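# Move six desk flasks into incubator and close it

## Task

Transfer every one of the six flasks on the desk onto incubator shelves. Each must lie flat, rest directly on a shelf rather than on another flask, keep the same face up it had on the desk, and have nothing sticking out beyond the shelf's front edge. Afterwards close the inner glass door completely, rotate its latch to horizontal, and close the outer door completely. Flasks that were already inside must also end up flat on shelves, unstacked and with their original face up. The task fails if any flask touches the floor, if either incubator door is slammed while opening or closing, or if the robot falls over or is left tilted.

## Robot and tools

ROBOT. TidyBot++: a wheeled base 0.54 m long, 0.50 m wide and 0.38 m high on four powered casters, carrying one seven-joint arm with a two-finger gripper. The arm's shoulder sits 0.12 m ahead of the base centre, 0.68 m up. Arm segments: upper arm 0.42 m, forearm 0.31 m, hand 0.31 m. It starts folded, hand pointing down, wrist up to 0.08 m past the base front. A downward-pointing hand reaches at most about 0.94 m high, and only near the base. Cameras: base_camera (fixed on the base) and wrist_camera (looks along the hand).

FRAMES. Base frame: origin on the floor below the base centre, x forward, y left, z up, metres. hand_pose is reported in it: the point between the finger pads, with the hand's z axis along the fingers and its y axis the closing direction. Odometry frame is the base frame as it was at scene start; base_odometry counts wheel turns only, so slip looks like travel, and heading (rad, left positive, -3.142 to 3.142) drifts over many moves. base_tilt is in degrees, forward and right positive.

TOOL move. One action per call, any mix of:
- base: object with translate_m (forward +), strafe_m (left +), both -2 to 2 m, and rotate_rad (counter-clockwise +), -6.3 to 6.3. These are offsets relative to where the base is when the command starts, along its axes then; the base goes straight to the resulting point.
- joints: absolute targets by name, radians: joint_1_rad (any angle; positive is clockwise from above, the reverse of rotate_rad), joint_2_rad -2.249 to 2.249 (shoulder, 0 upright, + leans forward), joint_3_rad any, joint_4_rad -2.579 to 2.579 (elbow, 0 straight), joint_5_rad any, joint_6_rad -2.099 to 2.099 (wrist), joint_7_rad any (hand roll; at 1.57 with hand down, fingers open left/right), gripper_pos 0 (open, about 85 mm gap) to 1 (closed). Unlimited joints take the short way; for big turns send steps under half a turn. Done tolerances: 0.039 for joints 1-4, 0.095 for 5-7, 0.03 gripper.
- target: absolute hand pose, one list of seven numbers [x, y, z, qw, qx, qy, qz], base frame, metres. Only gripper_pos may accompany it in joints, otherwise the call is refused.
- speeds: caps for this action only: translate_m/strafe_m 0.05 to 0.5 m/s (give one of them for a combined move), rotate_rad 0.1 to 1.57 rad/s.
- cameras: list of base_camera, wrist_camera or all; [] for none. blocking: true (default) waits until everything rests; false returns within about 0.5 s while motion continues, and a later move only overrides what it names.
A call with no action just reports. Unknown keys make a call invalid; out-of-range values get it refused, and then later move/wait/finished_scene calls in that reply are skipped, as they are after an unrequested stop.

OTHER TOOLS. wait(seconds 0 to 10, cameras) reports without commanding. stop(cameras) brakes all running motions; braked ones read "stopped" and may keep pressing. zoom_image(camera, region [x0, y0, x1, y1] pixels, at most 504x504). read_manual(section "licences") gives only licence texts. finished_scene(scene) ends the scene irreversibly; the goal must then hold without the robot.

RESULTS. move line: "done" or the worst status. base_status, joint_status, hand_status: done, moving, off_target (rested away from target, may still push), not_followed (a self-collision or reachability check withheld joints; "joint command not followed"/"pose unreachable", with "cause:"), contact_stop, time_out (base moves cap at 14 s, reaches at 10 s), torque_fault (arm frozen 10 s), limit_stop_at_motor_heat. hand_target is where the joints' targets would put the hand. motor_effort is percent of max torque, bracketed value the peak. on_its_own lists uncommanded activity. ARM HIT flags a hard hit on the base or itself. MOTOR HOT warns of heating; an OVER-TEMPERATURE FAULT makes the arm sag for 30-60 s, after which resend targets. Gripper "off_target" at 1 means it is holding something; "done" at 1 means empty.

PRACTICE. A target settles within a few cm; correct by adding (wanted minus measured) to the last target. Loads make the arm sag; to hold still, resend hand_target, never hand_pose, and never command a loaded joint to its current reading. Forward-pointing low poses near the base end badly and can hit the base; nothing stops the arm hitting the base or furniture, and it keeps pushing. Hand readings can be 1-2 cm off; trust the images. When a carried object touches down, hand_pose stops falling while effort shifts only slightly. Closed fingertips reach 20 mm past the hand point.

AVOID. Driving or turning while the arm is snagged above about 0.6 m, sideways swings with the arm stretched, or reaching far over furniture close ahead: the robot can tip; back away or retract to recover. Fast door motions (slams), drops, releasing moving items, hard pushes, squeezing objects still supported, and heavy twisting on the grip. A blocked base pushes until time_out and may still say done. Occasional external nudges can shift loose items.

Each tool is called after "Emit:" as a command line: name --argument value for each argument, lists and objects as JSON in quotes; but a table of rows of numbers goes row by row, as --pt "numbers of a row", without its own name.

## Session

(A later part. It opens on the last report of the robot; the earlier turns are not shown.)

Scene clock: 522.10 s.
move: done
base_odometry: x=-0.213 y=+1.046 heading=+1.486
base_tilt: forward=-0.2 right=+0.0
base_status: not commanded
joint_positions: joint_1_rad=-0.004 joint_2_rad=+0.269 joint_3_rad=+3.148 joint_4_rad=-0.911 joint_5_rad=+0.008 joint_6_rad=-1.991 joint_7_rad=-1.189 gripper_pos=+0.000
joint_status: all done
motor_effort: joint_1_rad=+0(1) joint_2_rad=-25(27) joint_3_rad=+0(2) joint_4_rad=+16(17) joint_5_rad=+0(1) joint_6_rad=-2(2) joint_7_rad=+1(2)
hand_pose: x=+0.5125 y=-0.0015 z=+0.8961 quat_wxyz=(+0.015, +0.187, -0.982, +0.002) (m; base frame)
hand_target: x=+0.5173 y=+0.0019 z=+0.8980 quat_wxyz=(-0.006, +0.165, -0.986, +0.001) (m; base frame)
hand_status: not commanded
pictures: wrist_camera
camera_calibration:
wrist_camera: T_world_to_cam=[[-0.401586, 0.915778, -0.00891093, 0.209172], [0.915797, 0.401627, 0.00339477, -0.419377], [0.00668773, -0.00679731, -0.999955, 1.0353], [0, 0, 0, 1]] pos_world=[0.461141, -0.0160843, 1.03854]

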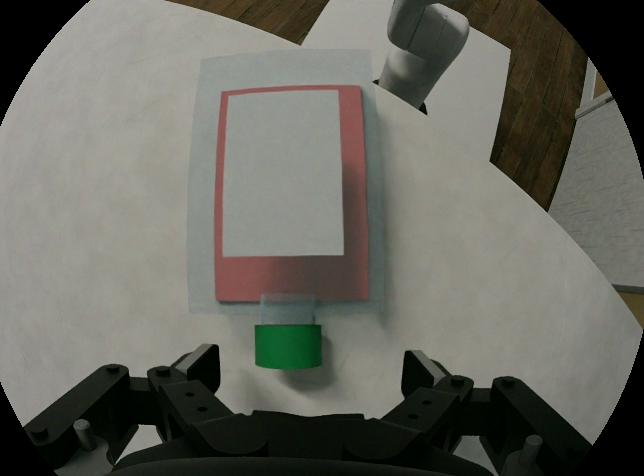

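Emit:
move --base '{"translate_m":0.005,"strafe_m":-0.0125}' --joints '{"joint_2_rad":0.226,"joint_4_rad":-1.04,"joint_6_rad":-1.86}' --cameras '["wrist_camera"]'

Emit:
move --joints '{"gripper_pos":0.6}' --cameras '[]'

Emit:
move --joints '{"gripper_pos":0.8}' --cameras '["wrist_camera"]'

Scene clock: 523.30 s.
move: done
base_odometry: x=-0.200 y=+1.050 heading=+1.486
base_tilt: forward=-0.1 right=+0.0
base_status: done
joint_positions: joint_1_rad=+0.000 joint_2_rad=+0.247 joint_3_rad=+3.148 joint_4_rad=-1.020 joint_5_rad=+0.008 joint_6_rad=-1.910 joint_7_rad=-1.189 gripper_pos=+0.000
joint_status: all done
motor_effort: joint_1_rad=+0(3) joint_2_rad=-24(27) joint_3_rad=+0(3) joint_4_rad=+16(17) joint_5_rad=+0(1) joint_6_rad=-2(4) joint_7_rad=+1(2)
hand_pose: x=+0.5110 y=-0.0031 z=+0.8727 quat_wxyz=(+0.018, +0.185, -0.983, +0.001) (m; base frame)
hand_target: x=+0.5180 y=+0.0019 z=+0.8749 quat_wxyz=(-0.008, +0.165, -0.986, +0.001) (m; base frame)
hand_status: not commanded
pictures: wrist_camera
camera_calibration:
wrist_camera: T_world_to_cam=[[-0.398749, 0.917039, -0.00624453, 0.205985], [0.91706, 0.39874, -0.00272592, -0.412551], [-0.0000098292, -0.00681357, -0.999977, 1.01532], [0, 0, 0, 1]] pos_world=[0.46048, -0.0174772, 1.01545]

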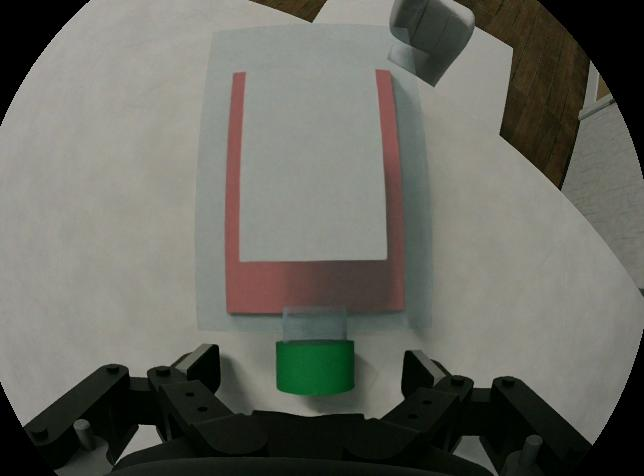

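Scene clock: 524.17 s.
move: done
base_odometry: x=-0.200 y=+1.050 heading=+1.486
base_tilt: forward=-0.1 right=+0.0
base_status: not commanded
joint_positions: joint_1_rad=+0.000 joint_2_rad=+0.234 joint_3_rad=+3.147 joint_4_rad=-1.020 joint_5_rad=+0.006 joint_6_rad=-1.909 joint_7_rad=-1.189 gripper_pos=+0.600
joint_status: all done
motor_effort: joint_1_rad=+0(2) joint_2_rad=-23(25) joint_3_rad=-1(2) joint_4_rad=+16(16) joint_5_rad=+1(3) joint_6_rad=-1(2) joint_7_rad=+1(2)
hand_pose: x=+0.5088 y=-0.0022 z=+0.8777 quat_wxyz=(+0.011, +0.186, -0.982, +0.002) (m; base frame)
hand_target: x=+0.5180 y=+0.0019 z=+0.8749 quat_wxyz=(-0.008, +0.165, -0.986, +0.001) (m; base frame)
hand_status: not commanded
pictures: none
No camera images: "cameras" was empty.

Scene clock: 524.80 s.
move: off_target
base_odometry: x=-0.200 y=+1.050 heading=+1.486
base_tilt: forward=-0.2 right=+0.0
base_status: not commanded
joint_positions: joint_1_rad=+0.000 joint_2_rad=+0.232 joint_3_rad=+3.147 joint_4_rad=-1.020 joint_5_rad=+0.006 joint_6_rad=-1.907 joint_7_rad=-1.189 gripper_pos=+0.682
joint_status: gripper_pos off_target (ended at +0.682, target +0.800)
motor_effort: joint_1_rad=+0(1) joint_2_rad=-24(25) joint_3_rad=-1(1) joint_4_rad=+16(16) joint_5_rad=+0(2) joint_6_rad=-2(3) joint_7_rad=+1(2)
hand_pose: x=+0.5087 y=-0.0022 z=+0.8786 quat_wxyz=(+0.009, +0.186, -0.982, +0.002) (m; base frame)
hand_target: x=+0.5180 y=+0.0019 z=+0.8749 quat_wxyz=(-0.008, +0.165, -0.986, +0.001) (m; base frame)
hand_status: not commanded
pictures: wrist_camera
camera_calibration:
wrist_camera: T_world_to_cam=[[-0.400389, 0.916269, -0.0118407, 0.209974], [0.916171, 0.400531, 0.0143468, -0.425283], [0.0178881, -0.00510375, -0.999827, 1.01201], [0, 0, 0, 1]] pos_world=[0.4556, -0.0168885, 1.02042]

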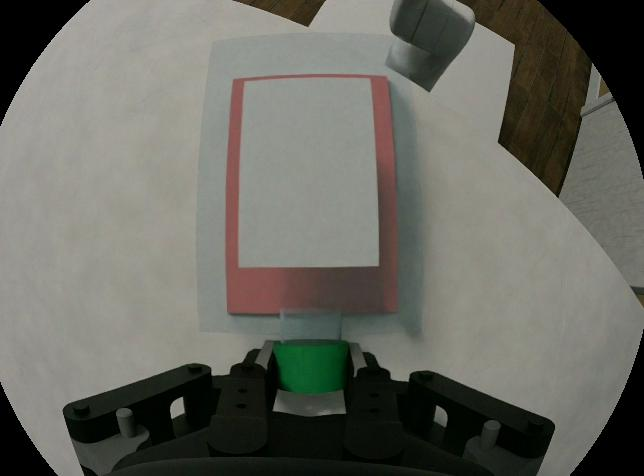

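Emit:
move --joints '{"joint_7_rad":-0.3}' --cameras '["wrist_camera"]'

Emit:
move --joints '{"joint_7_rad":0.65}' --cameras '[]'

Emit:
move --joints '{"joint_7_rad":1.62}' --cameras '["wrist_camera"]'

Scene clock: 526.60 s.
move: done
base_odometry: x=-0.200 y=+1.050 heading=+1.486
base_tilt: forward=-0.2 right=+0.0
base_status: not commanded
joint_positions: joint_1_rad=+0.000 joint_2_rad=+0.230 joint_3_rad=+3.147 joint_4_rad=-1.020 joint_5_rad=+0.006 joint_6_rad=-1.907 joint_7_rad=-0.369 gripper_pos=+0.682
joint_status: all done
motor_effort: joint_1_rad=-1(1) joint_2_rad=-21(24) joint_3_rad=-2(2) joint_4_rad=+15(16) joint_5_rad=+0(1) joint_6_rad=-1(2) joint_7_rad=+1(3)
hand_pose: x=+0.5084 y=-0.0022 z=+0.8791 quat_wxyz=(+0.009, +0.563, -0.827, -0.002) (m; base frame)
hand_target: x=+0.5180 y=+0.0019 z=+0.8749 quat_wxyz=(-0.006, +0.594, -0.804, +0.004) (m; base frame)
hand_status: not commanded
pictures: wrist_camera
camera_calibration:
wrist_camera: T_world_to_cam=[[-0.943207, 0.332205, 0.000823664, 0.473521], [0.332148, 0.942991, 0.0210918, -0.132934], [0.00623011, 0.0201675, -0.999777, 1.01839], [0, 0, 0, 1]] pos_world=[0.484437, -0.0524885, 1.02057]

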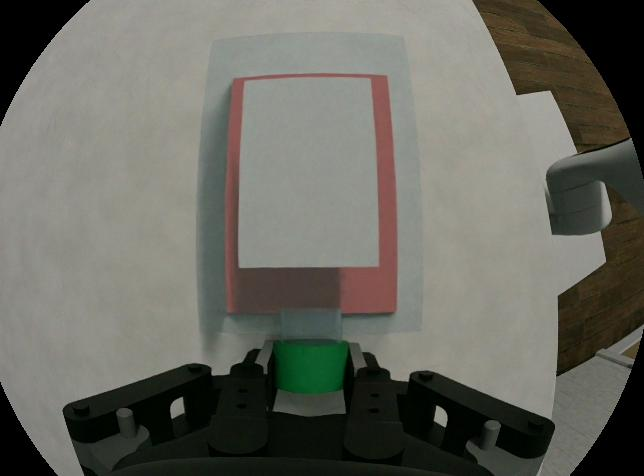

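Scene clock: 528.23 s.
move: done
base_odometry: x=-0.200 y=+1.050 heading=+1.486
base_tilt: forward=-0.2 right=+0.0
base_status: not commanded
joint_positions: joint_1_rad=+0.000 joint_2_rad=+0.229 joint_3_rad=+3.147 joint_4_rad=-1.020 joint_5_rad=+0.006 joint_6_rad=-1.906 joint_7_rad=+0.578 gripper_pos=+0.682
joint_status: all done
motor_effort: joint_1_rad=+0(1) joint_2_rad=-21(22) joint_3_rad=-1(2) joint_4_rad=+14(15) joint_5_rad=-1(1) joint_6_rad=-2(2) joint_7_rad=+1(2)
hand_pose: x=+0.5087 y=-0.0022 z=+0.8796 quat_wxyz=(+0.006, +0.878, -0.479, -0.004) (m; base frame)
hand_target: x=+0.5180 y=+0.0019 z=+0.8749 quat_wxyz=(-0.004, +0.896, -0.444, +0.007) (m; base frame)
hand_status: not commanded
pictures: none
No camera images: "cameras" was empty.

Scene clock: 529.87 s.
move: done
base_odometry: x=-0.200 y=+1.050 heading=+1.486
base_tilt: forward=-0.1 right=+0.0
base_status: not commanded
joint_positions: joint_1_rad=+0.000 joint_2_rad=+0.229 joint_3_rad=+3.147 joint_4_rad=-1.020 joint_5_rad=+0.006 joint_6_rad=-1.902 joint_7_rad=+1.547 gripper_pos=+0.682
joint_status: all done
motor_effort: joint_1_rad=+0(1) joint_2_rad=-23(23) joint_3_rad=-1(3) joint_4_rad=+15(15) joint_5_rad=+0(1) joint_6_rad=-1(3) joint_7_rad=+2(2)
hand_pose: x=+0.5098 y=-0.0022 z=+0.8796 quat_wxyz=(+0.004, +1.000, -0.015, -0.005) (m; base frame)
hand_target: x=+0.5180 y=+0.0019 z=+0.8749 quat_wxyz=(+0.000, +1.000, +0.025, +0.008) (m; base frame)
hand_status: not commanded
pictures: wrist_camera
camera_calibration:
wrist_camera: T_world_to_cam=[[0.00594387, -0.999969, -0.00517019, -0.00667169], [-0.999052, -0.00616129, 0.0431058, 0.523892], [-0.0431363, 0.00490908, -0.999057, 1.04344], [0, 0, 0, 1]] pos_world=[0.568445, -0.00856594, 1.01983]

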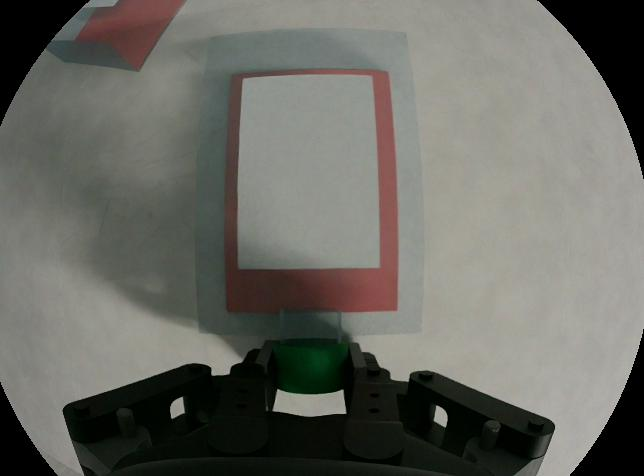

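Emit:
move --joints '{"gripper_pos":0}' --cameras '[]'

Emit:
move --joints '{"joint_2_rad":0.245,"joint_4_rad":-0.79,"joint_6_rad":-2.06}' --cameras '[]'

Emit:
move --base '{"translate_m":-0.113}' --target '[0.60,-0.005,0.95,0,0.9063,0,0.4226]' --cameras '["wrist_camera"]'

Scene clock: 531.10 s.
move: done
base_odometry: x=-0.200 y=+1.050 heading=+1.486
base_tilt: forward=-0.2 right=+0.0
base_status: not commanded
joint_positions: joint_1_rad=+0.000 joint_2_rad=+0.229 joint_3_rad=+3.147 joint_4_rad=-1.022 joint_5_rad=+0.006 joint_6_rad=-1.902 joint_7_rad=+1.549 gripper_pos=+0.000
joint_status: all done
motor_effort: joint_1_rad=+0(1) joint_2_rad=-24(25) joint_3_rad=+0(2) joint_4_rad=+16(17) joint_5_rad=+0(1) joint_6_rad=-2(2) joint_7_rad=+1(2)
hand_pose: x=+0.5095 y=-0.0022 z=+0.8791 quat_wxyz=(+0.004, +1.000, -0.015, -0.006) (m; base frame)
hand_target: x=+0.5180 y=+0.0019 z=+0.8749 quat_wxyz=(+0.000, +1.000, +0.025, +0.008) (m; base frame)
hand_status: not commanded
pictures: none
No camera images: "cameras" was empty.

Scene clock: 532.40 s.
move: done
base_odometry: x=-0.200 y=+1.050 heading=+1.486
base_tilt: forward=-0.2 right=+0.0
base_status: not commanded
joint_positions: joint_1_rad=+0.000 joint_2_rad=+0.234 joint_3_rad=+3.147 joint_4_rad=-0.821 joint_5_rad=+0.006 joint_6_rad=-2.012 joint_7_rad=+1.549 gripper_pos=+0.000
joint_status: all done
motor_effort: joint_1_rad=+0(0) joint_2_rad=-24(26) joint_3_rad=+0(1) joint_4_rad=+16(17) joint_5_rad=+0(1) joint_6_rad=+0(2) joint_7_rad=+1(2)
hand_pose: x=+0.5135 y=-0.0020 z=+0.9357 quat_wxyz=(+0.003, +0.999, -0.015, +0.037) (m; base frame)
hand_target: x=+0.5059 y=+0.0018 z=+0.9395 quat_wxyz=(+0.000, +0.999, +0.025, +0.023) (m; base frame)
hand_status: not commanded
pictures: none
No camera images: "cameras" was empty.

Scene clock: 534.87 s.
move: done
base_odometry: x=-0.209 y=+0.937 heading=+1.486
base_tilt: forward=-0.2 right=+0.0
base_status: done
joint_positions: joint_1_rad=-0.001 joint_2_rad=-0.145 joint_3_rad=+3.155 joint_4_rad=-1.542 joint_5_rad=+0.006 joint_6_rad=-0.923 joint_7_rad=+1.549 gripper_pos=+0.000
joint_status: not commanded
motor_effort: joint_1_rad=+0(2) joint_2_rad=-16(27) joint_3_rad=-1(1) joint_4_rad=+21(21) joint_5_rad=+0(1) joint_6_rad=+6(6) joint_7_rad=+1(2)
hand_pose: x=+0.5960 y=-0.0067 z=+0.9404 quat_wxyz=(+0.000, +0.917, -0.016, +0.399) (m; base frame)
hand_target: x=+0.6000 y=-0.0050 z=+0.9500 quat_wxyz=(+0.000, +0.906, +0.000, +0.423) (m; base frame)
hand_status: done (0.011 m and 3.4 deg from the pose sent, 0.088 m and 45.8 deg at the start)
pictures: wrist_camera
camera_calibration:
wrist_camera: T_world_to_cam=[[0.00530515, -0.999963, 0.0067562, -0.0222472], [-0.705152, -0.00853143, -0.709005, 1.13946], [0.709036, -0.00100277, -0.705171, 0.383294], [0, 0, 0, 1]] pos_world=[0.531843, -0.0121407, 1.07832]

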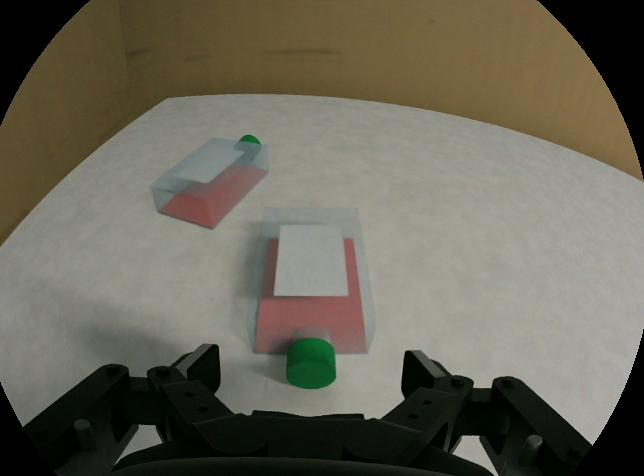

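Emit:
move --base '{"translate_m":0.012}' --target '[0.632,-0.006,0.88,0,0.9063,0,0.4226]' --cameras '["wrist_camera"]'

Scene clock: 536.57 s.
move: done
base_odometry: x=-0.209 y=+0.949 heading=+1.486
base_tilt: forward=-0.2 right=+0.0
base_status: done
joint_positions: joint_1_rad=-0.001 joint_2_rad=-0.096 joint_3_rad=+3.158 joint_4_rad=-1.715 joint_5_rad=+0.006 joint_6_rad=-0.687 joint_7_rad=+1.549 gripper_pos=+0.000
joint_status: not commanded
motor_effort: joint_1_rad=+0(1) joint_2_rad=-17(19) joint_3_rad=-1(1) joint_4_rad=+21(23) joint_5_rad=+0(1) joint_6_rad=+5(6) joint_7_rad=+1(2)
hand_pose: x=+0.6236 y=-0.0081 z=+0.8768 quat_wxyz=(+0.001, +0.914, -0.016, +0.406) (m; base frame)
hand_target: x=+0.6320 y=-0.0060 z=+0.8800 quat_wxyz=(+0.000, +0.906, +0.000, +0.423) (m; base frame)
hand_status: done (0.009 m and 2.8 deg from the pose sent, 0.070 m and 3.4 deg at the start)
pictures: wrist_camera
camera_calibration:
wrist_camera: T_world_to_cam=[[0.00371141, -0.999965, 0.00743385, -0.0229391], [-0.695166, -0.00792381, -0.718806, 1.11609], [0.71884, -0.00249998, -0.695171, 0.303907], [0, 0, 0, 1]] pos_world=[0.557491, -0.0133349, 1.01369]

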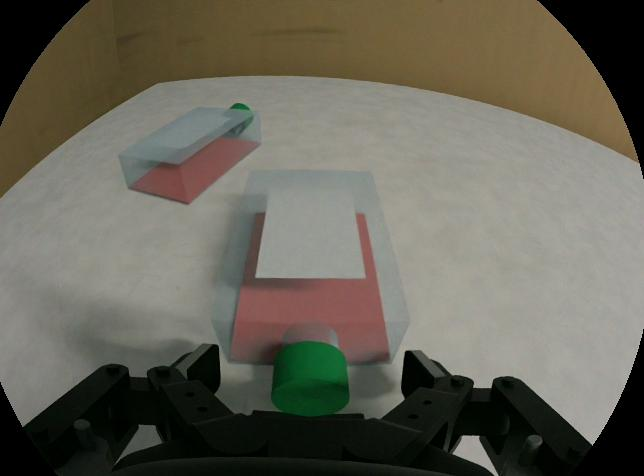

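Emit:
move --joints '{"gripper_pos":0.6}' --cameras '[]'

Emit:
move --joints '{"gripper_pos":0.85}' --cameras '["wrist_camera"]'

Scene clock: 537.53 s.
move: done
base_odometry: x=-0.209 y=+0.949 heading=+1.486
base_tilt: forward=-0.2 right=+0.0
base_status: not commanded
joint_positions: joint_1_rad=-0.001 joint_2_rad=-0.096 joint_3_rad=+3.158 joint_4_rad=-1.715 joint_5_rad=+0.006 joint_6_rad=-0.685 joint_7_rad=+1.549 gripper_pos=+0.600
joint_status: all done
motor_effort: joint_1_rad=+0(1) joint_2_rad=-18(18) joint_3_rad=-1(2) joint_4_rad=+22(22) joint_5_rad=+0(1) joint_6_rad=+4(6) joint_7_rad=+1(1)
hand_pose: x=+0.6241 y=-0.0083 z=+0.8774 quat_wxyz=(+0.001, +0.913, -0.016, +0.407) (m; base frame)
hand_target: x=+0.6320 y=-0.0060 z=+0.8800 quat_wxyz=(+0.000, +0.906, +0.000, +0.423) (m; base frame)
hand_status: not commanded
pictures: none
No camera images: "cameras" was empty.

Scene clock: 538.20 s.
move: off_target
base_odometry: x=-0.209 y=+0.949 heading=+1.486
base_tilt: forward=-0.2 right=+0.0
base_status: not commanded
joint_positions: joint_1_rad=-0.001 joint_2_rad=-0.096 joint_3_rad=+3.158 joint_4_rad=-1.715 joint_5_rad=+0.006 joint_6_rad=-0.682 joint_7_rad=+1.549 gripper_pos=+0.680
joint_status: gripper_pos off_target (ended at +0.680, target +0.850)
motor_effort: joint_1_rad=+0(1) joint_2_rad=-16(18) joint_3_rad=-1(1) joint_4_rad=+21(22) joint_5_rad=+0(0) joint_6_rad=+5(6) joint_7_rad=+1(1)
hand_pose: x=+0.6246 y=-0.0084 z=+0.8779 quat_wxyz=(+0.001, +0.913, -0.016, +0.408) (m; base frame)
hand_target: x=+0.6320 y=-0.0060 z=+0.8800 quat_wxyz=(+0.000, +0.906, +0.000, +0.423) (m; base frame)
hand_status: not commanded
pictures: wrist_camera
camera_calibration:
wrist_camera: T_world_to_cam=[[0.00317859, -0.999967, 0.00750927, -0.0230242], [-0.691653, -0.00762185, -0.72219, 1.1184], [0.722223, -0.00289827, -0.691654, 0.298718], [0, 0, 0, 1]] pos_world=[0.557873, -0.0136334, 1.01448]

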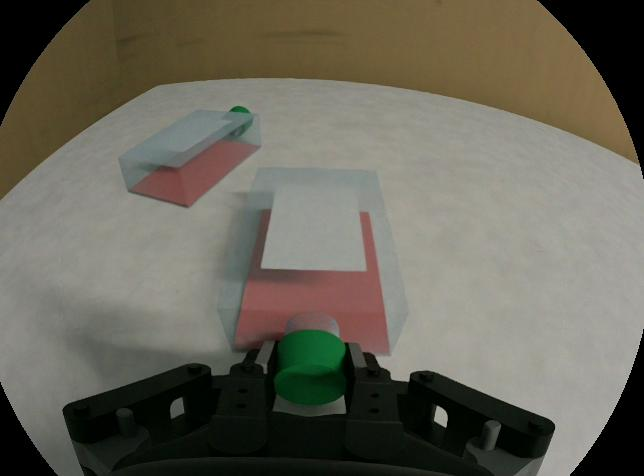

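Emit:
move --target '[0.632,-0.006,0.95,0,0.9063,0,0.4226]' --joints '{"gripper_pos":0.95}' --cameras '[]'

Emit:
move --target '[0.60,0,1.05,0,0.9063,0,0.4226]' --cameras '[]'

Emit:
move --target '[0.55,0,1.08,0,0.911,0,0.412]' --base '{"translate_m":-0.45}' --cameras '["wrist_camera"]'

Emit:
move --base '{"rotate_rad":-1.673}' --speeds '{"rotate_rad":0.8}' --cameras '[]'

Emit:
move --base '{"translate_m":0.95,"strafe_m":-1.136}' --speeds '{"translate_m":0.45}' --cameras '["wrist_camera"]'

Scene clock: 540.10 s.
move: off_target
base_odometry: x=-0.209 y=+0.949 heading=+1.486
base_tilt: forward=-0.2 right=+0.0
base_status: not commanded
joint_positions: joint_1_rad=-0.001 joint_2_rad=-0.090 joint_3_rad=+3.159 joint_4_rad=-1.534 joint_5_rad=+0.006 joint_6_rad=-0.814 joint_7_rad=+1.549 gripper_pos=+0.680
joint_status: gripper_pos off_target (ended at +0.680, target +0.950)
motor_effort: joint_1_rad=+0(0) joint_2_rad=-18(20) joint_3_rad=-1(1) joint_4_rad=+22(24) joint_5_rad=+0(1) joint_6_rad=+6(7) joint_7_rad=+1(2)
hand_pose: x=+0.6338 y=-0.0090 z=+0.9433 quat_wxyz=(+0.001, +0.904, -0.017, +0.428) (m; base frame)
hand_target: x=+0.6320 y=-0.0060 z=+0.9499 quat_wxyz=(+0.000, +0.906, +0.000, +0.423) (m; base frame)
hand_status: done (0.008 m and 2.0 deg from the pose sent, 0.073 m and 2.6 deg at the start)
pictures: none
No camera images: "cameras" was empty.

Scene clock: 541.87 s.
move: done
base_odometry: x=-0.209 y=+0.949 heading=+1.486
base_tilt: forward=-0.2 right=+0.0
base_status: not commanded
joint_positions: joint_1_rad=-0.005 joint_2_rad=-0.088 joint_3_rad=+3.159 joint_4_rad=-1.195 joint_5_rad=+0.006 joint_6_rad=-1.150 joint_7_rad=+1.549 gripper_pos=+0.680
joint_status: not commanded
motor_effort: joint_1_rad=+0(0) joint_2_rad=-16(20) joint_3_rad=-1(1) joint_4_rad=+20(23) joint_5_rad=+0(1) joint_6_rad=+6(7) joint_7_rad=+0(2)
hand_pose: x=+0.6041 y=-0.0068 z=+1.0444 quat_wxyz=(+0.000, +0.904, -0.016, +0.428) (m; base frame)
hand_target: x=+0.6000 y=+0.0000 z=+1.0500 quat_wxyz=(+0.000, +0.906, +0.000, +0.423) (m; base frame)
hand_status: done (0.010 m and 1.9 deg from the pose sent, 0.112 m and 2.0 deg at the start)
pictures: none
No camera images: "cameras" was empty.

Scene clock: 544.17 s.
move: done
base_odometry: x=-0.246 y=+0.500 heading=+1.487
base_tilt: forward=-0.2 right=+0.0
base_status: done
joint_positions: joint_1_rad=-0.006 joint_2_rad=-0.133 joint_3_rad=+3.159 joint_4_rad=-1.100 joint_5_rad=+0.006 joint_6_rad=-1.320 joint_7_rad=+1.549 gripper_pos=+0.680
joint_status: not commanded
motor_effort: joint_1_rad=+0(1) joint_2_rad=-13(21) joint_3_rad=-1(1) joint_4_rad=+19(22) joint_5_rad=+0(1) joint_6_rad=+7(7) joint_7_rad=+1(2)
hand_pose: x=+0.5570 y=-0.0064 z=+1.0729 quat_wxyz=(+0.000, +0.910, -0.016, +0.414) (m; base frame)
hand_target: x=+0.5500 y=+0.0000 z=+1.0800 quat_wxyz=(+0.000, +0.911, +0.000, +0.412) (m; base frame)
hand_status: done (0.012 m and 1.9 deg from the pose sent, 0.065 m and 2.7 deg at the start)
pictures: wrist_camera
camera_calibration:
wrist_camera: T_world_to_cam=[[0.00398445, -0.999974, 0.006033, -0.0211771], [-0.681511, -0.00713042, -0.731773, 1.21709], [0.731797, -0.00119585, -0.681522, 0.466266], [0, 0, 0, 1]] pos_world=[0.488333, -0.0119406, 1.20853]

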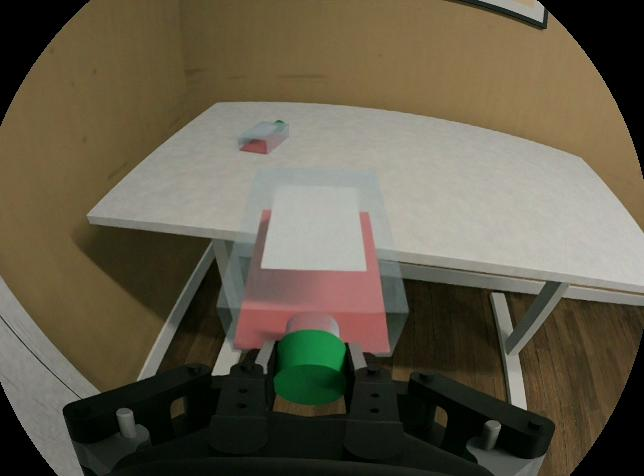

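Scene clock: 547.10 s.
move: done
base_odometry: x=-0.246 y=+0.500 heading=-0.186
base_tilt: forward=-0.2 right=+0.0
base_status: done
joint_positions: joint_1_rad=-0.012 joint_2_rad=-0.133 joint_3_rad=+3.159 joint_4_rad=-1.100 joint_5_rad=+0.006 joint_6_rad=-1.320 joint_7_rad=+1.549 gripper_pos=+0.680
joint_status: not commanded
motor_effort: joint_1_rad=+0(2) joint_2_rad=-14(15) joint_3_rad=+0(3) joint_4_rad=+19(20) joint_5_rad=+0(1) joint_6_rad=+5(7) joint_7_rad=+1(2)
hand_pose: x=+0.5570 y=-0.0041 z=+1.0729 quat_wxyz=(-0.001, +0.910, -0.014, +0.414) (m; base frame)
hand_target: x=+0.5500 y=+0.0000 z=+1.0800 quat_wxyz=(+0.000, +0.911, +0.000, +0.412) (m; base frame)
hand_status: not commanded
pictures: none
No camera images: "cameras" was empty.

Scene clock: 551.67 s.
move: done
base_odometry: x=+0.477 y=-0.792 heading=-0.187
base_tilt: forward=-0.2 right=+0.0
base_status: done
joint_positions: joint_1_rad=-0.013 joint_2_rad=-0.129 joint_3_rad=+3.160 joint_4_rad=-1.100 joint_5_rad=+0.006 joint_6_rad=-1.321 joint_7_rad=+1.549 gripper_pos=+0.680
joint_status: not commanded
motor_effort: joint_1_rad=+0(2) joint_2_rad=-14(17) joint_3_rad=-1(4) joint_4_rad=+19(20) joint_5_rad=+0(1) joint_6_rad=+6(7) joint_7_rad=+1(2)
hand_pose: x=+0.5584 y=-0.0034 z=+1.0709 quat_wxyz=(-0.002, +0.911, -0.013, +0.412) (m; base frame)
hand_target: x=+0.5500 y=+0.0000 z=+1.0800 quat_wxyz=(+0.000, +0.911, +0.000, +0.412) (m; base frame)
hand_status: not commanded
pictures: wrist_camera
camera_calibration:
wrist_camera: T_world_to_cam=[[0.0108813, -0.999923, 0.00590451, -0.0219218], [-0.685066, -0.011756, -0.728387, 1.21502], [0.7284, 0.00388079, -0.685141, 0.469699], [0, 0, 0, 1]] pos_world=[0.49048, -0.00945906, 1.20695]

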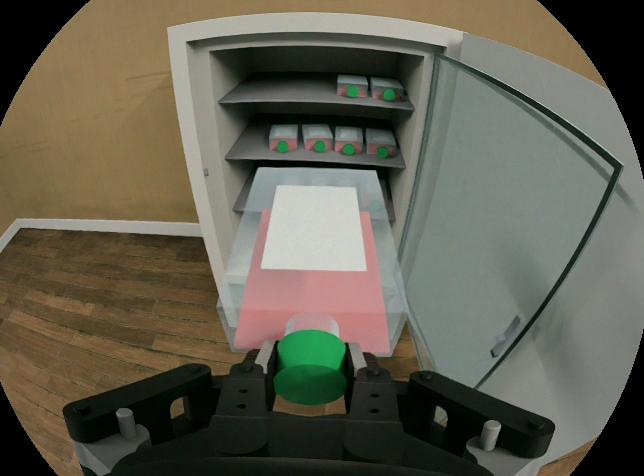

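Emit:
move --base '{"translate_m":0.425,"strafe_m":0.192}' --speeds '{"translate_m":0.35}' --cameras '[]'

Emit:
move --target '[0.62,-0.007,0.83,0.0086,0.9035,-0.018,0.430]' --cameras '[]'

Emit:
move --target '[0.63,-0.006,0.70,0.0086,0.9035,-0.018,0.430]' --cameras '["wrist_camera"]'

Scene clock: 555.30 s.
move: done
base_odometry: x=+0.930 y=-0.682 heading=-0.187
base_tilt: forward=-0.2 right=+0.0
base_status: done
joint_positions: joint_1_rad=-0.013 joint_2_rad=-0.126 joint_3_rad=+3.160 joint_4_rad=-1.100 joint_5_rad=+0.006 joint_6_rad=-1.321 joint_7_rad=+1.549 gripper_pos=+0.680
joint_status: not commanded
motor_effort: joint_1_rad=+0(1) joint_2_rad=-14(17) joint_3_rad=-1(2) joint_4_rad=+19(20) joint_5_rad=+0(1) joint_6_rad=+6(7) joint_7_rad=+0(2)
hand_pose: x=+0.5595 y=-0.0034 z=+1.0695 quat_wxyz=(-0.002, +0.912, -0.013, +0.411) (m; base frame)
hand_target: x=+0.5500 y=+0.0000 z=+1.0800 quat_wxyz=(+0.000, +0.911, +0.000, +0.412) (m; base frame)
hand_status: not commanded
pictures: none
No camera images: "cameras" was empty.

Scene clock: 557.77 s.
move: done
base_odometry: x=+0.930 y=-0.682 heading=-0.187
base_tilt: forward=-0.2 right=+0.0
base_status: not commanded
joint_positions: joint_1_rad=+0.001 joint_2_rad=-0.114 joint_3_rad=+3.140 joint_4_rad=-1.901 joint_5_rad=+0.015 joint_6_rad=-0.506 joint_7_rad=+1.547 gripper_pos=+0.680
joint_status: not commanded
motor_effort: joint_1_rad=+0(0) joint_2_rad=-17(19) joint_3_rad=-1(2) joint_4_rad=+22(23) joint_5_rad=+0(1) joint_6_rad=+6(7) joint_7_rad=+1(2)
hand_pose: x=+0.6118 y=-0.0005 z=+0.8266 quat_wxyz=(+0.001, +0.911, -0.006, +0.412) (m; base frame)
hand_target: x=+0.6200 y=-0.0070 z=+0.8300 quat_wxyz=(+0.009, +0.903, -0.018, +0.430) (m; base frame)
hand_status: done (0.011 m and 2.8 deg from the pose sent, 0.247 m and 2.7 deg at the start)
pictures: none
No camera images: "cameras" was empty.

Scene clock: 559.63 s.
move: done
base_odometry: x=+0.930 y=-0.682 heading=-0.187
base_tilt: forward=-0.2 right=+0.0
base_status: not commanded
joint_positions: joint_1_rad=-0.348 joint_2_rad=+0.064 joint_3_rad=+3.503 joint_4_rad=-2.200 joint_5_rad=-0.069 joint_6_rad=-0.031 joint_7_rad=+1.592 gripper_pos=+0.680
joint_status: not commanded
motor_effort: joint_1_rad=+0(0) joint_2_rad=-19(21) joint_3_rad=+0(1) joint_4_rad=+18(22) joint_5_rad=+0(1) joint_6_rad=+6(7) joint_7_rad=+0(2)
hand_pose: x=+0.6248 y=-0.0031 z=+0.6963 quat_wxyz=(+0.002, +0.911, -0.022, +0.413) (m; base frame)
hand_target: x=+0.6300 y=-0.0060 z=+0.7000 quat_wxyz=(+0.009, +0.903, -0.018, +0.430) (m; base frame)
hand_status: done (0.007 m and 2.3 deg from the pose sent, 0.128 m and 2.8 deg at the start)
pictures: wrist_camera
camera_calibration:
wrist_camera: T_world_to_cam=[[-0.00834132, -0.999952, 0.00506624, -0.00748373], [-0.684186, 0.00201228, -0.729305, 0.987781], [0.72926, -0.00954962, -0.68417, 0.163419], [0, 0, 0, 1]] pos_world=[0.556589, -0.00791047, 0.832238]

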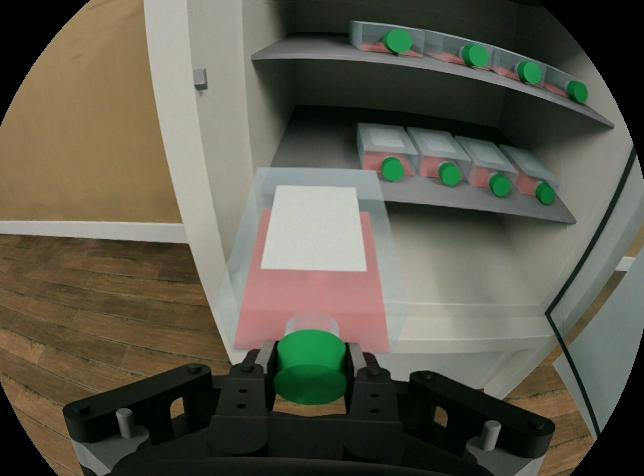

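Emit:
move --cameras '["wrist_camera","base_camera"]'

Scene clock: 561.73 s.
base_odometry: x=+0.930 y=-0.682 heading=-0.187
base_tilt: forward=-0.2 right=+0.0
base_status: not commanded
joint_positions: joint_1_rad=-0.348 joint_2_rad=+0.064 joint_3_rad=+3.503 joint_4_rad=-2.200 joint_5_rad=-0.069 joint_6_rad=-0.029 joint_7_rad=+1.592 gripper_pos=+0.680
joint_status: not commanded
motor_effort: joint_1_rad=+0(0) joint_2_rad=-19(21) joint_3_rad=+0(1) joint_4_rad=+18(22) joint_5_rad=+0(1) joint_6_rad=+6(7) joint_7_rad=+1(2)
hand_pose: x=+0.6253 y=-0.0031 z=+0.6968 quat_wxyz=(+0.002, +0.910, -0.022, +0.414) (m; base frame)
hand_target: x=+0.6300 y=-0.0060 z=+0.7000 quat_wxyz=(+0.009, +0.903, -0.018, +0.430) (m; base frame)
hand_status: done (0.006 m and 2.2 deg from the pose sent, 0.128 m and 2.8 deg at the start)
pictures: base_camera, wrist_camera
camera_calibration:
wrist_camera: T_world_to_cam=[[-0.00856081, -0.999951, 0.00497016, -0.00728109], [-0.682686, 0.00221271, -0.730708, 0.988463], [0.730662, -0.00964852, -0.682672, 0.161451], [0, 0, 0, 1]] pos_world=[0.556781, -0.00791015, 0.832532]

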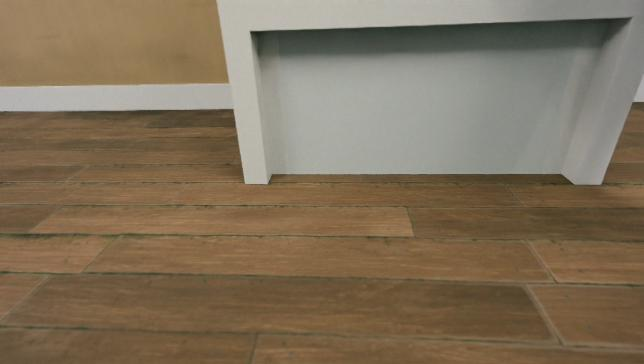

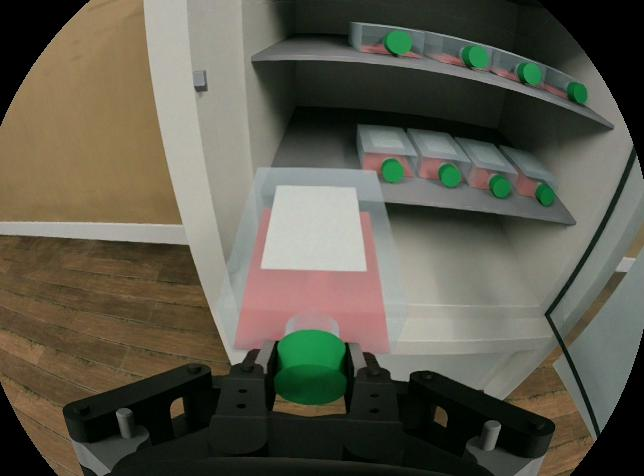

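Emit:
move --target '[0.635,-0.006,0.66,0.0086,0.9035,-0.018,0.430]' --base '{"translate_m":0.2}' --speeds '{"translate_m":0.25}' --cameras '["wrist_camera"]'

Emit:
move --target '[0.64,-0.006,0.637,0.0086,0.9035,-0.018,0.430]' --base '{"translate_m":0.085}' --speeds '{"translate_m":0.15}' --cameras '["wrist_camera"]'

Scene clock: 563.80 s.
move: done
base_odometry: x=+1.127 y=-0.719 heading=-0.187
base_tilt: forward=-0.1 right=+0.0
base_status: done
joint_positions: joint_1_rad=-0.113 joint_2_rad=+0.171 joint_3_rad=+3.260 joint_4_rad=-2.253 joint_5_rad=-0.069 joint_6_rad=+0.130 joint_7_rad=+1.592 gripper_pos=+0.680
joint_status: not commanded
motor_effort: joint_1_rad=+0(1) joint_2_rad=-22(24) joint_3_rad=-1(1) joint_4_rad=+16(19) joint_5_rad=+0(1) joint_6_rad=+7(7) joint_7_rad=+0(2)
hand_pose: x=+0.6321 y=-0.0041 z=+0.6538 quat_wxyz=(+0.004, +0.911, -0.021, +0.412) (m; base frame)
hand_target: x=+0.6350 y=-0.0060 z=+0.6600 quat_wxyz=(+0.009, +0.903, -0.018, +0.430) (m; base frame)
hand_status: done (0.007 m and 2.3 deg from the pose sent, 0.038 m and 2.2 deg at the start)
pictures: wrist_camera
camera_calibration:
wrist_camera: T_world_to_cam=[[-0.00843677, -0.999912, 0.0102481, -0.0115278], [-0.685971, -0.00166959, -0.727627, 0.961737], [0.72758, -0.0131687, -0.685896, 0.131162], [0, 0, 0, 1]] pos_world=[0.564196, -0.00819389, 0.789868]

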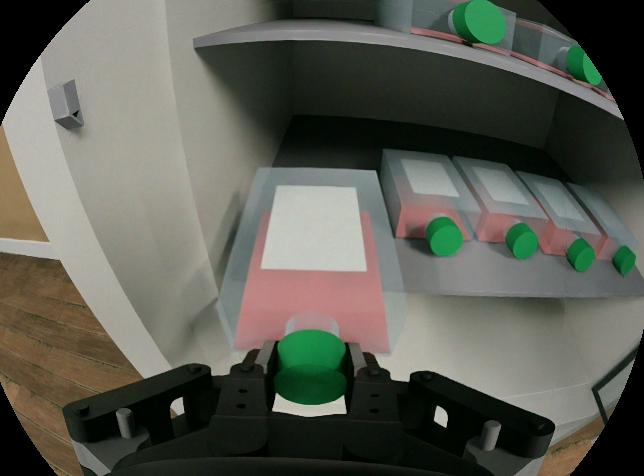

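Scene clock: 565.03 s.
move: done
base_odometry: x=+1.211 y=-0.735 heading=-0.187
base_tilt: forward=-0.1 right=+0.0
base_status: done
joint_positions: joint_1_rad=-0.083 joint_2_rad=+0.238 joint_3_rad=+3.229 joint_4_rad=-2.277 joint_5_rad=-0.069 joint_6_rad=+0.224 joint_7_rad=+1.592 gripper_pos=+0.680
joint_status: not commanded
motor_effort: joint_1_rad=+0(0) joint_2_rad=-23(25) joint_3_rad=-1(1) joint_4_rad=+15(17) joint_5_rad=+0(1) joint_6_rad=+6(7) joint_7_rad=+1(2)
hand_pose: x=+0.6373 y=-0.0054 z=+0.6310 quat_wxyz=(+0.007, +0.910, -0.021, +0.413) (m; base frame)
hand_target: x=+0.6400 y=-0.0060 z=+0.6370 quat_wxyz=(+0.009, +0.903, -0.018, +0.430) (m; base frame)
hand_status: done (0.007 m and 2.1 deg from the pose sent, 0.019 m and 2.3 deg at the start)
pictures: wrist_camera
camera_calibration:
wrist_camera: T_world_to_cam=[[-0.0102277, -0.999825, 0.0156773, -0.0148725], [-0.683894, -0.00444372, -0.729568, 0.948645], [0.72951, -0.0181834, -0.683729, 0.109035], [0, 0, 0, 1]] pos_world=[0.569079, -0.0086718, 0.766884]

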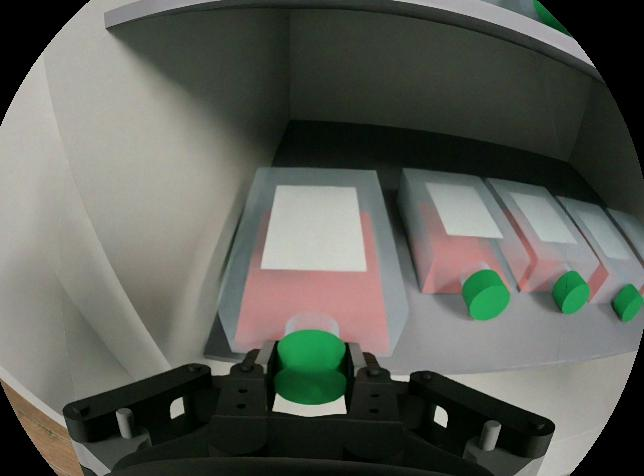

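Emit:
move --target '[0.648,-0.006,0.615,0.0086,0.9035,-0.018,0.430]' --base '{"translate_m":0.014,"strafe_m":-0.008}' --speeds '{"translate_m":0.1}' --cameras '[]'

Emit:
move --target '[0.65,-0.006,0.600,0.0086,0.9035,-0.018,0.430]' --cameras '["wrist_camera"]'

Scene clock: 566.33 s.
move: done
base_odometry: x=+1.223 y=-0.745 heading=-0.186
base_tilt: forward=-0.1 right=+0.0
base_status: done
joint_positions: joint_1_rad=-0.067 joint_2_rad=+0.311 joint_3_rad=+3.216 joint_4_rad=-2.288 joint_5_rad=-0.069 joint_6_rad=+0.304 joint_7_rad=+1.592 gripper_pos=+0.680
joint_status: not commanded
motor_effort: joint_1_rad=+0(1) joint_2_rad=-25(27) joint_3_rad=-1(2) joint_4_rad=+14(16) joint_5_rad=+0(1) joint_6_rad=+6(7) joint_7_rad=+0(2)
hand_pose: x=+0.6441 y=-0.0086 z=+0.6071 quat_wxyz=(+0.011, +0.911, -0.022, +0.411) (m; base frame)
hand_target: x=+0.6480 y=-0.0060 z=+0.6150 quat_wxyz=(+0.009, +0.903, -0.018, +0.430) (m; base frame)
hand_status: done (0.009 m and 2.4 deg from the pose sent, 0.019 m and 2.1 deg at the start)
pictures: none
No camera images: "cameras" was empty.

Scene clock: 567.07 s.
move: done
base_odometry: x=+1.223 y=-0.745 heading=-0.186
base_tilt: forward=-0.2 right=+0.0
base_status: not commanded
joint_positions: joint_1_rad=-0.063 joint_2_rad=+0.345 joint_3_rad=+3.208 joint_4_rad=-2.294 joint_5_rad=-0.069 joint_6_rad=+0.366 joint_7_rad=+1.592 gripper_pos=+0.680
joint_status: not commanded
motor_effort: joint_1_rad=+0(0) joint_2_rad=-25(26) joint_3_rad=+0(1) joint_4_rad=+13(14) joint_5_rad=+0(1) joint_6_rad=+6(6) joint_7_rad=+1(1)
hand_pose: x=+0.6507 y=-0.0081 z=+0.6009 quat_wxyz=(+0.012, +0.907, -0.020, +0.421) (m; base frame)
hand_target: x=+0.6500 y=-0.0060 z=+0.6000 quat_wxyz=(+0.009, +0.903, -0.018, +0.430) (m; base frame)
hand_status: done (0.002 m and 1.2 deg from the pose sent, 0.010 m and 2.4 deg at the start)
pictures: wrist_camera
camera_calibration:
wrist_camera: T_world_to_cam=[[-0.0135183, -0.999577, 0.025749, -0.0209265], [-0.671777, -0.00999492, -0.740686, 0.934587], [0.74063, -0.0273104, -0.671358, 0.0639157], [0, 0, 0, 1]] pos_world=[0.580213, -0.00983097, 0.735685]

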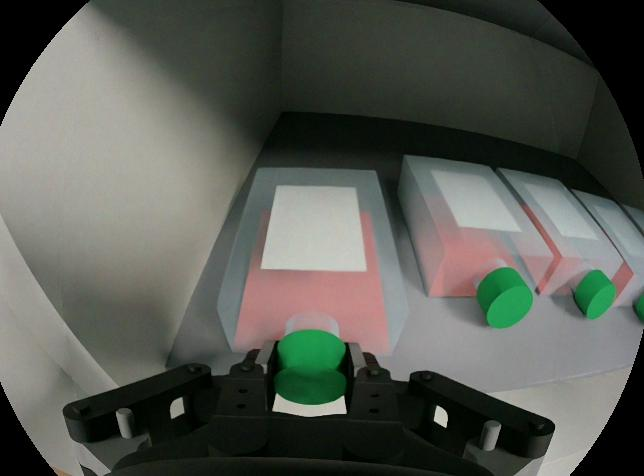

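Emit:
move --joints '{"gripper_pos":0.6}' --cameras '[]'

Emit:
move --base '{"translate_m":-0.2}' --speeds '{"translate_m":0.25}' --cameras '[]'

Emit:
move --target '[0.68,0.006,0.620,0,0.766,0,0.643]' --joints '{"gripper_pos":1}' --cameras '["wrist_camera"]'

Scene clock: 568.07 s.
move: done
base_odometry: x=+1.223 y=-0.745 heading=-0.186
base_tilt: forward=-0.1 right=+0.0
base_status: not commanded
joint_positions: joint_1_rad=-0.063 joint_2_rad=+0.346 joint_3_rad=+3.208 joint_4_rad=-2.294 joint_5_rad=-0.069 joint_6_rad=+0.366 joint_7_rad=+1.592 gripper_pos=+0.600
joint_status: all done
motor_effort: joint_1_rad=+0(0) joint_2_rad=-25(26) joint_3_rad=-1(1) joint_4_rad=+13(13) joint_5_rad=+0(1) joint_6_rad=+5(7) joint_7_rad=+1(2)
hand_pose: x=+0.6507 y=-0.0081 z=+0.6009 quat_wxyz=(+0.012, +0.907, -0.020, +0.421) (m; base frame)
hand_target: x=+0.6500 y=-0.0060 z=+0.6000 quat_wxyz=(+0.009, +0.903, -0.018, +0.430) (m; base frame)
hand_status: not commanded
pictures: none
No camera images: "cameras" was empty.

Scene clock: 569.73 s.
move: done
base_odometry: x=+1.026 y=-0.708 heading=-0.186
base_tilt: forward=-0.2 right=+0.0
base_status: done
joint_positions: joint_1_rad=-0.061 joint_2_rad=+0.350 joint_3_rad=+3.207 joint_4_rad=-2.299 joint_5_rad=-0.069 joint_6_rad=+0.368 joint_7_rad=+1.592 gripper_pos=+0.600
joint_status: not commanded
motor_effort: joint_1_rad=+0(1) joint_2_rad=-25(27) joint_3_rad=-1(1) joint_4_rad=+12(14) joint_5_rad=+0(1) joint_6_rad=+5(7) joint_7_rad=+1(2)
hand_pose: x=+0.6487 y=-0.0083 z=+0.5975 quat_wxyz=(+0.012, +0.908, -0.020, +0.418) (m; base frame)
hand_target: x=+0.6500 y=-0.0060 z=+0.6000 quat_wxyz=(+0.009, +0.903, -0.018, +0.430) (m; base frame)
hand_status: not commanded
pictures: none
No camera images: "cameras" was empty.

Scene clock: 571.80 s.
move: done
base_odometry: x=+1.026 y=-0.708 heading=-0.186
base_tilt: forward=-0.2 right=+0.0
base_status: not commanded
joint_positions: joint_1_rad=-0.047 joint_2_rad=+0.754 joint_3_rad=+3.176 joint_4_rad=-2.468 joint_5_rad=-0.069 joint_6_rad=+1.454 joint_7_rad=+1.592 gripper_pos=+0.999
joint_status: all done
motor_effort: joint_1_rad=+0(0) joint_2_rad=-30(31) joint_3_rad=-1(2) joint_4_rad=+4(13) joint_5_rad=+0(1) joint_6_rad=+7(8) joint_7_rad=+1(2)
hand_pose: x=+0.6870 y=-0.0092 z=+0.6145 quat_wxyz=(+0.033, +0.773, -0.001, +0.634) (m; base frame)
hand_target: x=+0.6800 y=+0.0060 z=+0.6200 quat_wxyz=(+0.000, +0.766, +0.000, +0.643) (m; base frame)
hand_status: done (0.018 m and 4.0 deg from the pose sent, 0.041 m and 30.8 deg at the start)
pictures: wrist_camera
camera_calibration:
wrist_camera: T_world_to_cam=[[-0.0233658, -0.996245, 0.0833655, -0.0503372], [-0.230044, -0.0757927, -0.970224, 0.806], [0.9729, -0.0418477, -0.227409, -0.386356], [0, 0, 0, 1]] pos_world=[0.560125, -0.00522737, 0.698337]

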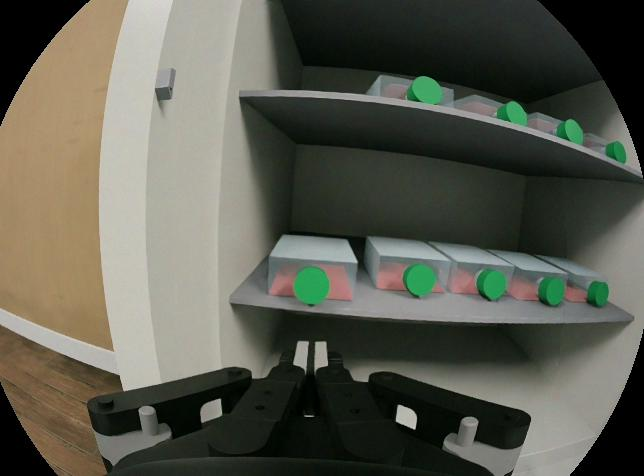

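Emit:
move --base '{"translate_m":0.12}' --speeds '{"translate_m":0.2}' --cameras '[]'

Emit:
move --base '{"translate_m":0.065}' --speeds '{"translate_m":0.08}' --cameras '["wrist_camera"]'

Emit:
move --base '{"translate_m":-0.68}' --cameras '["wrist_camera"]'

Scene clock: 573.33 s.
move: done
base_odometry: x=+1.144 y=-0.731 heading=-0.187
base_tilt: forward=-0.2 right=+0.0
base_status: done
joint_positions: joint_1_rad=-0.044 joint_2_rad=+0.756 joint_3_rad=+3.175 joint_4_rad=-2.475 joint_5_rad=-0.069 joint_6_rad=+1.459 joint_7_rad=+1.592 gripper_pos=+0.999
joint_status: not commanded
motor_effort: joint_1_rad=+0(1) joint_2_rad=-29(31) joint_3_rad=-1(2) joint_4_rad=+4(5) joint_5_rad=+0(1) joint_6_rad=+7(8) joint_7_rad=+1(2)
hand_pose: x=+0.6846 y=-0.0100 z=+0.6131 quat_wxyz=(+0.033, +0.774, -0.001, +0.632) (m; base frame)
hand_target: x=+0.6800 y=+0.0060 z=+0.6200 quat_wxyz=(+0.000, +0.766, +0.000, +0.643) (m; base frame)
hand_status: not commanded
pictures: none
No camera images: "cameras" was empty.

Scene clock: 574.70 s.
move: done
base_odometry: x=+1.208 y=-0.743 heading=-0.187
base_tilt: forward=-0.1 right=+0.0
base_status: done
joint_positions: joint_1_rad=-0.044 joint_2_rad=+0.757 joint_3_rad=+3.175 joint_4_rad=-2.476 joint_5_rad=-0.069 joint_6_rad=+1.459 joint_7_rad=+1.592 gripper_pos=+0.999
joint_status: not commanded
motor_effort: joint_1_rad=+0(1) joint_2_rad=-29(30) joint_3_rad=-1(2) joint_4_rad=+4(5) joint_5_rad=+0(1) joint_6_rad=+7(8) joint_7_rad=+1(2)
hand_pose: x=+0.6839 y=-0.0101 z=+0.6124 quat_wxyz=(+0.033, +0.774, -0.001, +0.632) (m; base frame)
hand_target: x=+0.6800 y=+0.0060 z=+0.6200 quat_wxyz=(+0.000, +0.766, +0.000, +0.643) (m; base frame)
hand_status: not commanded
pictures: wrist_camera
camera_calibration:
wrist_camera: T_world_to_cam=[[-0.0246055, -0.99623, 0.0831866, -0.050266], [-0.235628, -0.075088, -0.968938, 0.806323], [0.971532, -0.0434424, -0.232893, -0.379578], [0, 0, 0, 1]] pos_world=[0.557528, -0.00602111, 0.697058]

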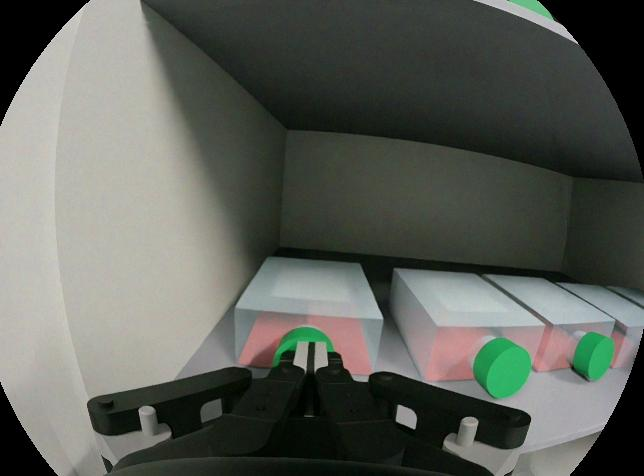

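Scene clock: 577.53 s.
move: done
base_odometry: x=+0.540 y=-0.617 heading=-0.186
base_tilt: forward=-0.2 right=+0.0
base_status: done
joint_positions: joint_1_rad=-0.041 joint_2_rad=+0.759 joint_3_rad=+3.173 joint_4_rad=-2.478 joint_5_rad=-0.068 joint_6_rad=+1.461 joint_7_rad=+1.592 gripper_pos=+0.999
joint_status: not commanded
motor_effort: joint_1_rad=+0(2) joint_2_rad=-29(31) joint_3_rad=+0(2) joint_4_rad=+4(6) joint_5_rad=+0(1) joint_6_rad=+7(8) joint_7_rad=+2(2)
hand_pose: x=+0.6834 y=-0.0105 z=+0.6115 quat_wxyz=(+0.033, +0.775, -0.002, +0.631) (m; base frame)
hand_target: x=+0.6800 y=+0.0060 z=+0.6200 quat_wxyz=(+0.000, +0.766, +0.000, +0.643) (m; base frame)
hand_status: not commanded
pictures: wrist_camera
camera_calibration:
wrist_camera: T_world_to_cam=[[-0.024854, -0.996315, 0.0820835, -0.0498021], [-0.237109, -0.0738909, -0.968669, 0.806062], [0.971165, -0.0435381, -0.234399, -0.378145], [0, 0, 0, 1]] pos_world=[0.557129, -0.00652163, 0.696259]

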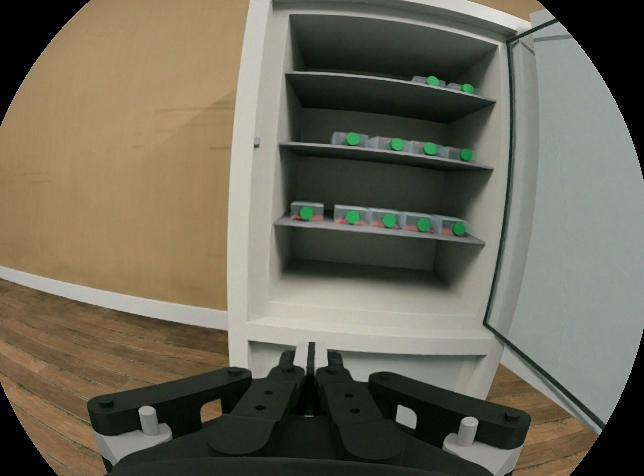

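Emit:
move --base '{"rotate_rad":1.673}' --target '[0.57,0,1.03,0,0.9063,0,0.4226]' --cameras '[]'

Emit:
move --base '{"translate_m":1.494,"strafe_m":0.92}' --joints '{"gripper_pos":1}' --cameras '["wrist_camera"]'

Scene clock: 582.10 s.
move: done
base_odometry: x=+0.540 y=-0.617 heading=+1.487
base_tilt: forward=-0.1 right=+0.0
base_status: done
joint_positions: joint_1_rad=-0.027 joint_2_rad=-0.172 joint_3_rad=+3.155 joint_4_rad=-1.332 joint_5_rad=-0.054 joint_6_rad=-1.091 joint_7_rad=+1.592 gripper_pos=+0.999
joint_status: not commanded
motor_effort: joint_1_rad=+0(4) joint_2_rad=-13(33) joint_3_rad=+0(4) joint_4_rad=+20(22) joint_5_rad=+0(1) joint_6_rad=+6(8) joint_7_rad=+1(2)
hand_pose: x=+0.5770 y=+0.0220 z=+1.0268 quat_wxyz=(-0.026, +0.902, +0.015, +0.431) (m; base frame)
hand_target: x=+0.5700 y=+0.0000 z=+1.0300 quat_wxyz=(+0.000, +0.906, +0.000, +0.423) (m; base frame)
hand_status: done (0.023 m and 3.6 deg from the pose sent, 0.434 m and 28.6 deg at the start)
pictures: none
No camera images: "cameras" was empty.

Scene clock: 586.67 s.
move: done
base_odometry: x=-0.251 y=+0.949 heading=+1.487
base_tilt: forward=-0.2 right=+0.0
base_status: done
joint_positions: joint_1_rad=-0.026 joint_2_rad=-0.169 joint_3_rad=+3.155 joint_4_rad=-1.332 joint_5_rad=-0.051 joint_6_rad=-1.096 joint_7_rad=+1.592 gripper_pos=+0.999
joint_status: all done
motor_effort: joint_1_rad=+0(1) joint_2_rad=-14(17) joint_3_rad=-1(2) joint_4_rad=+20(21) joint_5_rad=+0(1) joint_6_rad=+6(7) joint_7_rad=+1(2)
hand_pose: x=+0.5771 y=+0.0208 z=+1.0241 quat_wxyz=(-0.025, +0.904, +0.014, +0.427) (m; base frame)
hand_target: x=+0.5700 y=+0.0000 z=+1.0300 quat_wxyz=(+0.000, +0.906, +0.000, +0.423) (m; base frame)
hand_status: not commanded
pictures: wrist_camera
camera_calibration:
wrist_camera: T_world_to_cam=[[0.0797753, -0.99674, -0.0120449, -0.0189767], [-0.657649, -0.0435476, -0.752064, 1.20306], [0.749088, 0.0679175, -0.658979, 0.383807], [0, 0, 0, 1]] pos_world=[0.505197, 0.00740816, 1.15747]

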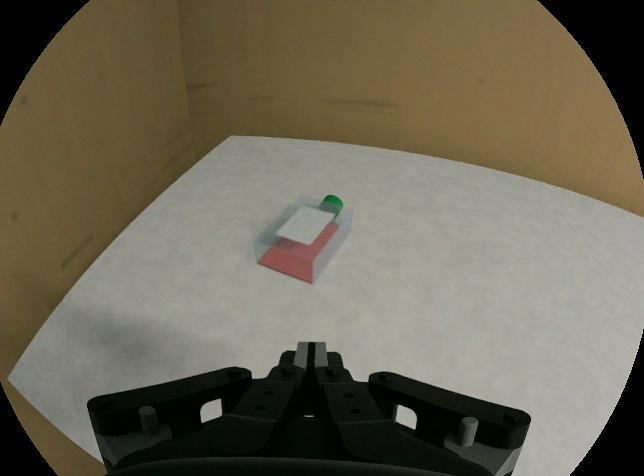

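Emit:
move --base '{"translate_m":0.17,"strafe_m":-0.045}' --target '[0.72,-0.008,0.99,0,0.9397,0,0.342]' --speeds '{"translate_m":0.3}' --cameras '[]'

Emit:
move --target '[0.80,-0.008,0.93,0,0.9397,0,0.342]' --cameras '["wrist_camera"]'

Scene clock: 589.13 s.
move: done
base_odometry: x=-0.192 y=+1.115 heading=+1.487
base_tilt: forward=-0.1 right=-0.1
base_status: done
joint_positions: joint_1_rad=-0.012 joint_2_rad=+0.297 joint_3_rad=+3.165 joint_4_rad=-0.838 joint_5_rad=-0.051 joint_6_rad=-1.302 joint_7_rad=+1.592 gripper_pos=+0.999
joint_status: not commanded
motor_effort: joint_1_rad=+0(1) joint_2_rad=-30(34) joint_3_rad=-1(2) joint_4_rad=+19(21) joint_5_rad=+0(1) joint_6_rad=+4(7) joint_7_rad=+2(2)
hand_pose: x=+0.7291 y=+0.0125 z=+0.9799 quat_wxyz=(-0.017, +0.938, +0.008, +0.345) (m; base frame)
hand_target: x=+0.7200 y=-0.0080 z=+0.9900 quat_wxyz=(+0.000, +0.940, +0.000, +0.342) (m; base frame)
hand_status: done (0.025 m and 2.2 deg from the pose sent, 0.150 m and 11.1 deg at the start)
pictures: none
No camera images: "cameras" was empty.

Scene clock: 590.53 s.
move: done
base_odometry: x=-0.192 y=+1.115 heading=+1.487
base_tilt: forward=-0.2 right=+0.0
base_status: not commanded
joint_positions: joint_1_rad=-0.012 joint_2_rad=+0.469 joint_3_rad=+3.165 joint_4_rad=-0.789 joint_5_rad=-0.051 joint_6_rad=-1.271 joint_7_rad=+1.592 gripper_pos=+0.999
joint_status: not commanded
motor_effort: joint_1_rad=+0(0) joint_2_rad=-35(40) joint_3_rad=-1(2) joint_4_rad=+20(21) joint_5_rad=+0(1) joint_6_rad=+4(5) joint_7_rad=+1(2)
hand_pose: x=+0.7876 y=+0.0127 z=+0.8992 quat_wxyz=(-0.016, +0.953, +0.007, +0.302) (m; base frame)
hand_target: x=+0.8000 y=-0.0080 z=+0.9300 quat_wxyz=(+0.000, +0.940, +0.000, +0.342) (m; base frame)
hand_status: done (0.039 m and 5.3 deg from the pose sent, 0.089 m and 2.2 deg at the start)
pictures: wrist_camera
camera_calibration:
wrist_camera: T_world_to_cam=[[0.0611239, -0.998021, -0.0147406, -0.0282525], [-0.835202, -0.0430543, -0.548256, 1.20382], [0.546536, 0.0458229, -0.836181, 0.46354], [0, 0, 0, 1]] pos_world=[0.753817, 0.00239228, 1.04719]

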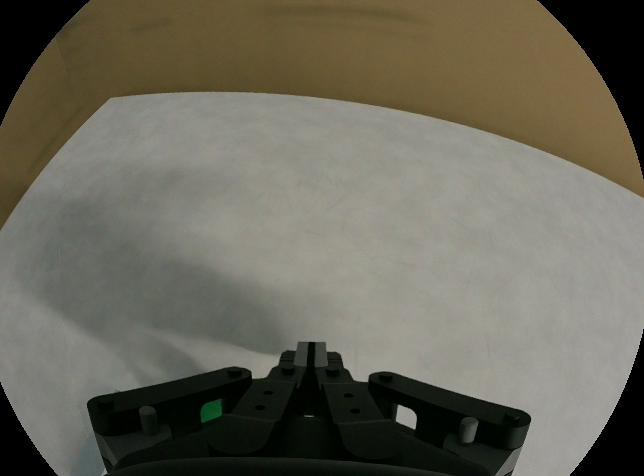

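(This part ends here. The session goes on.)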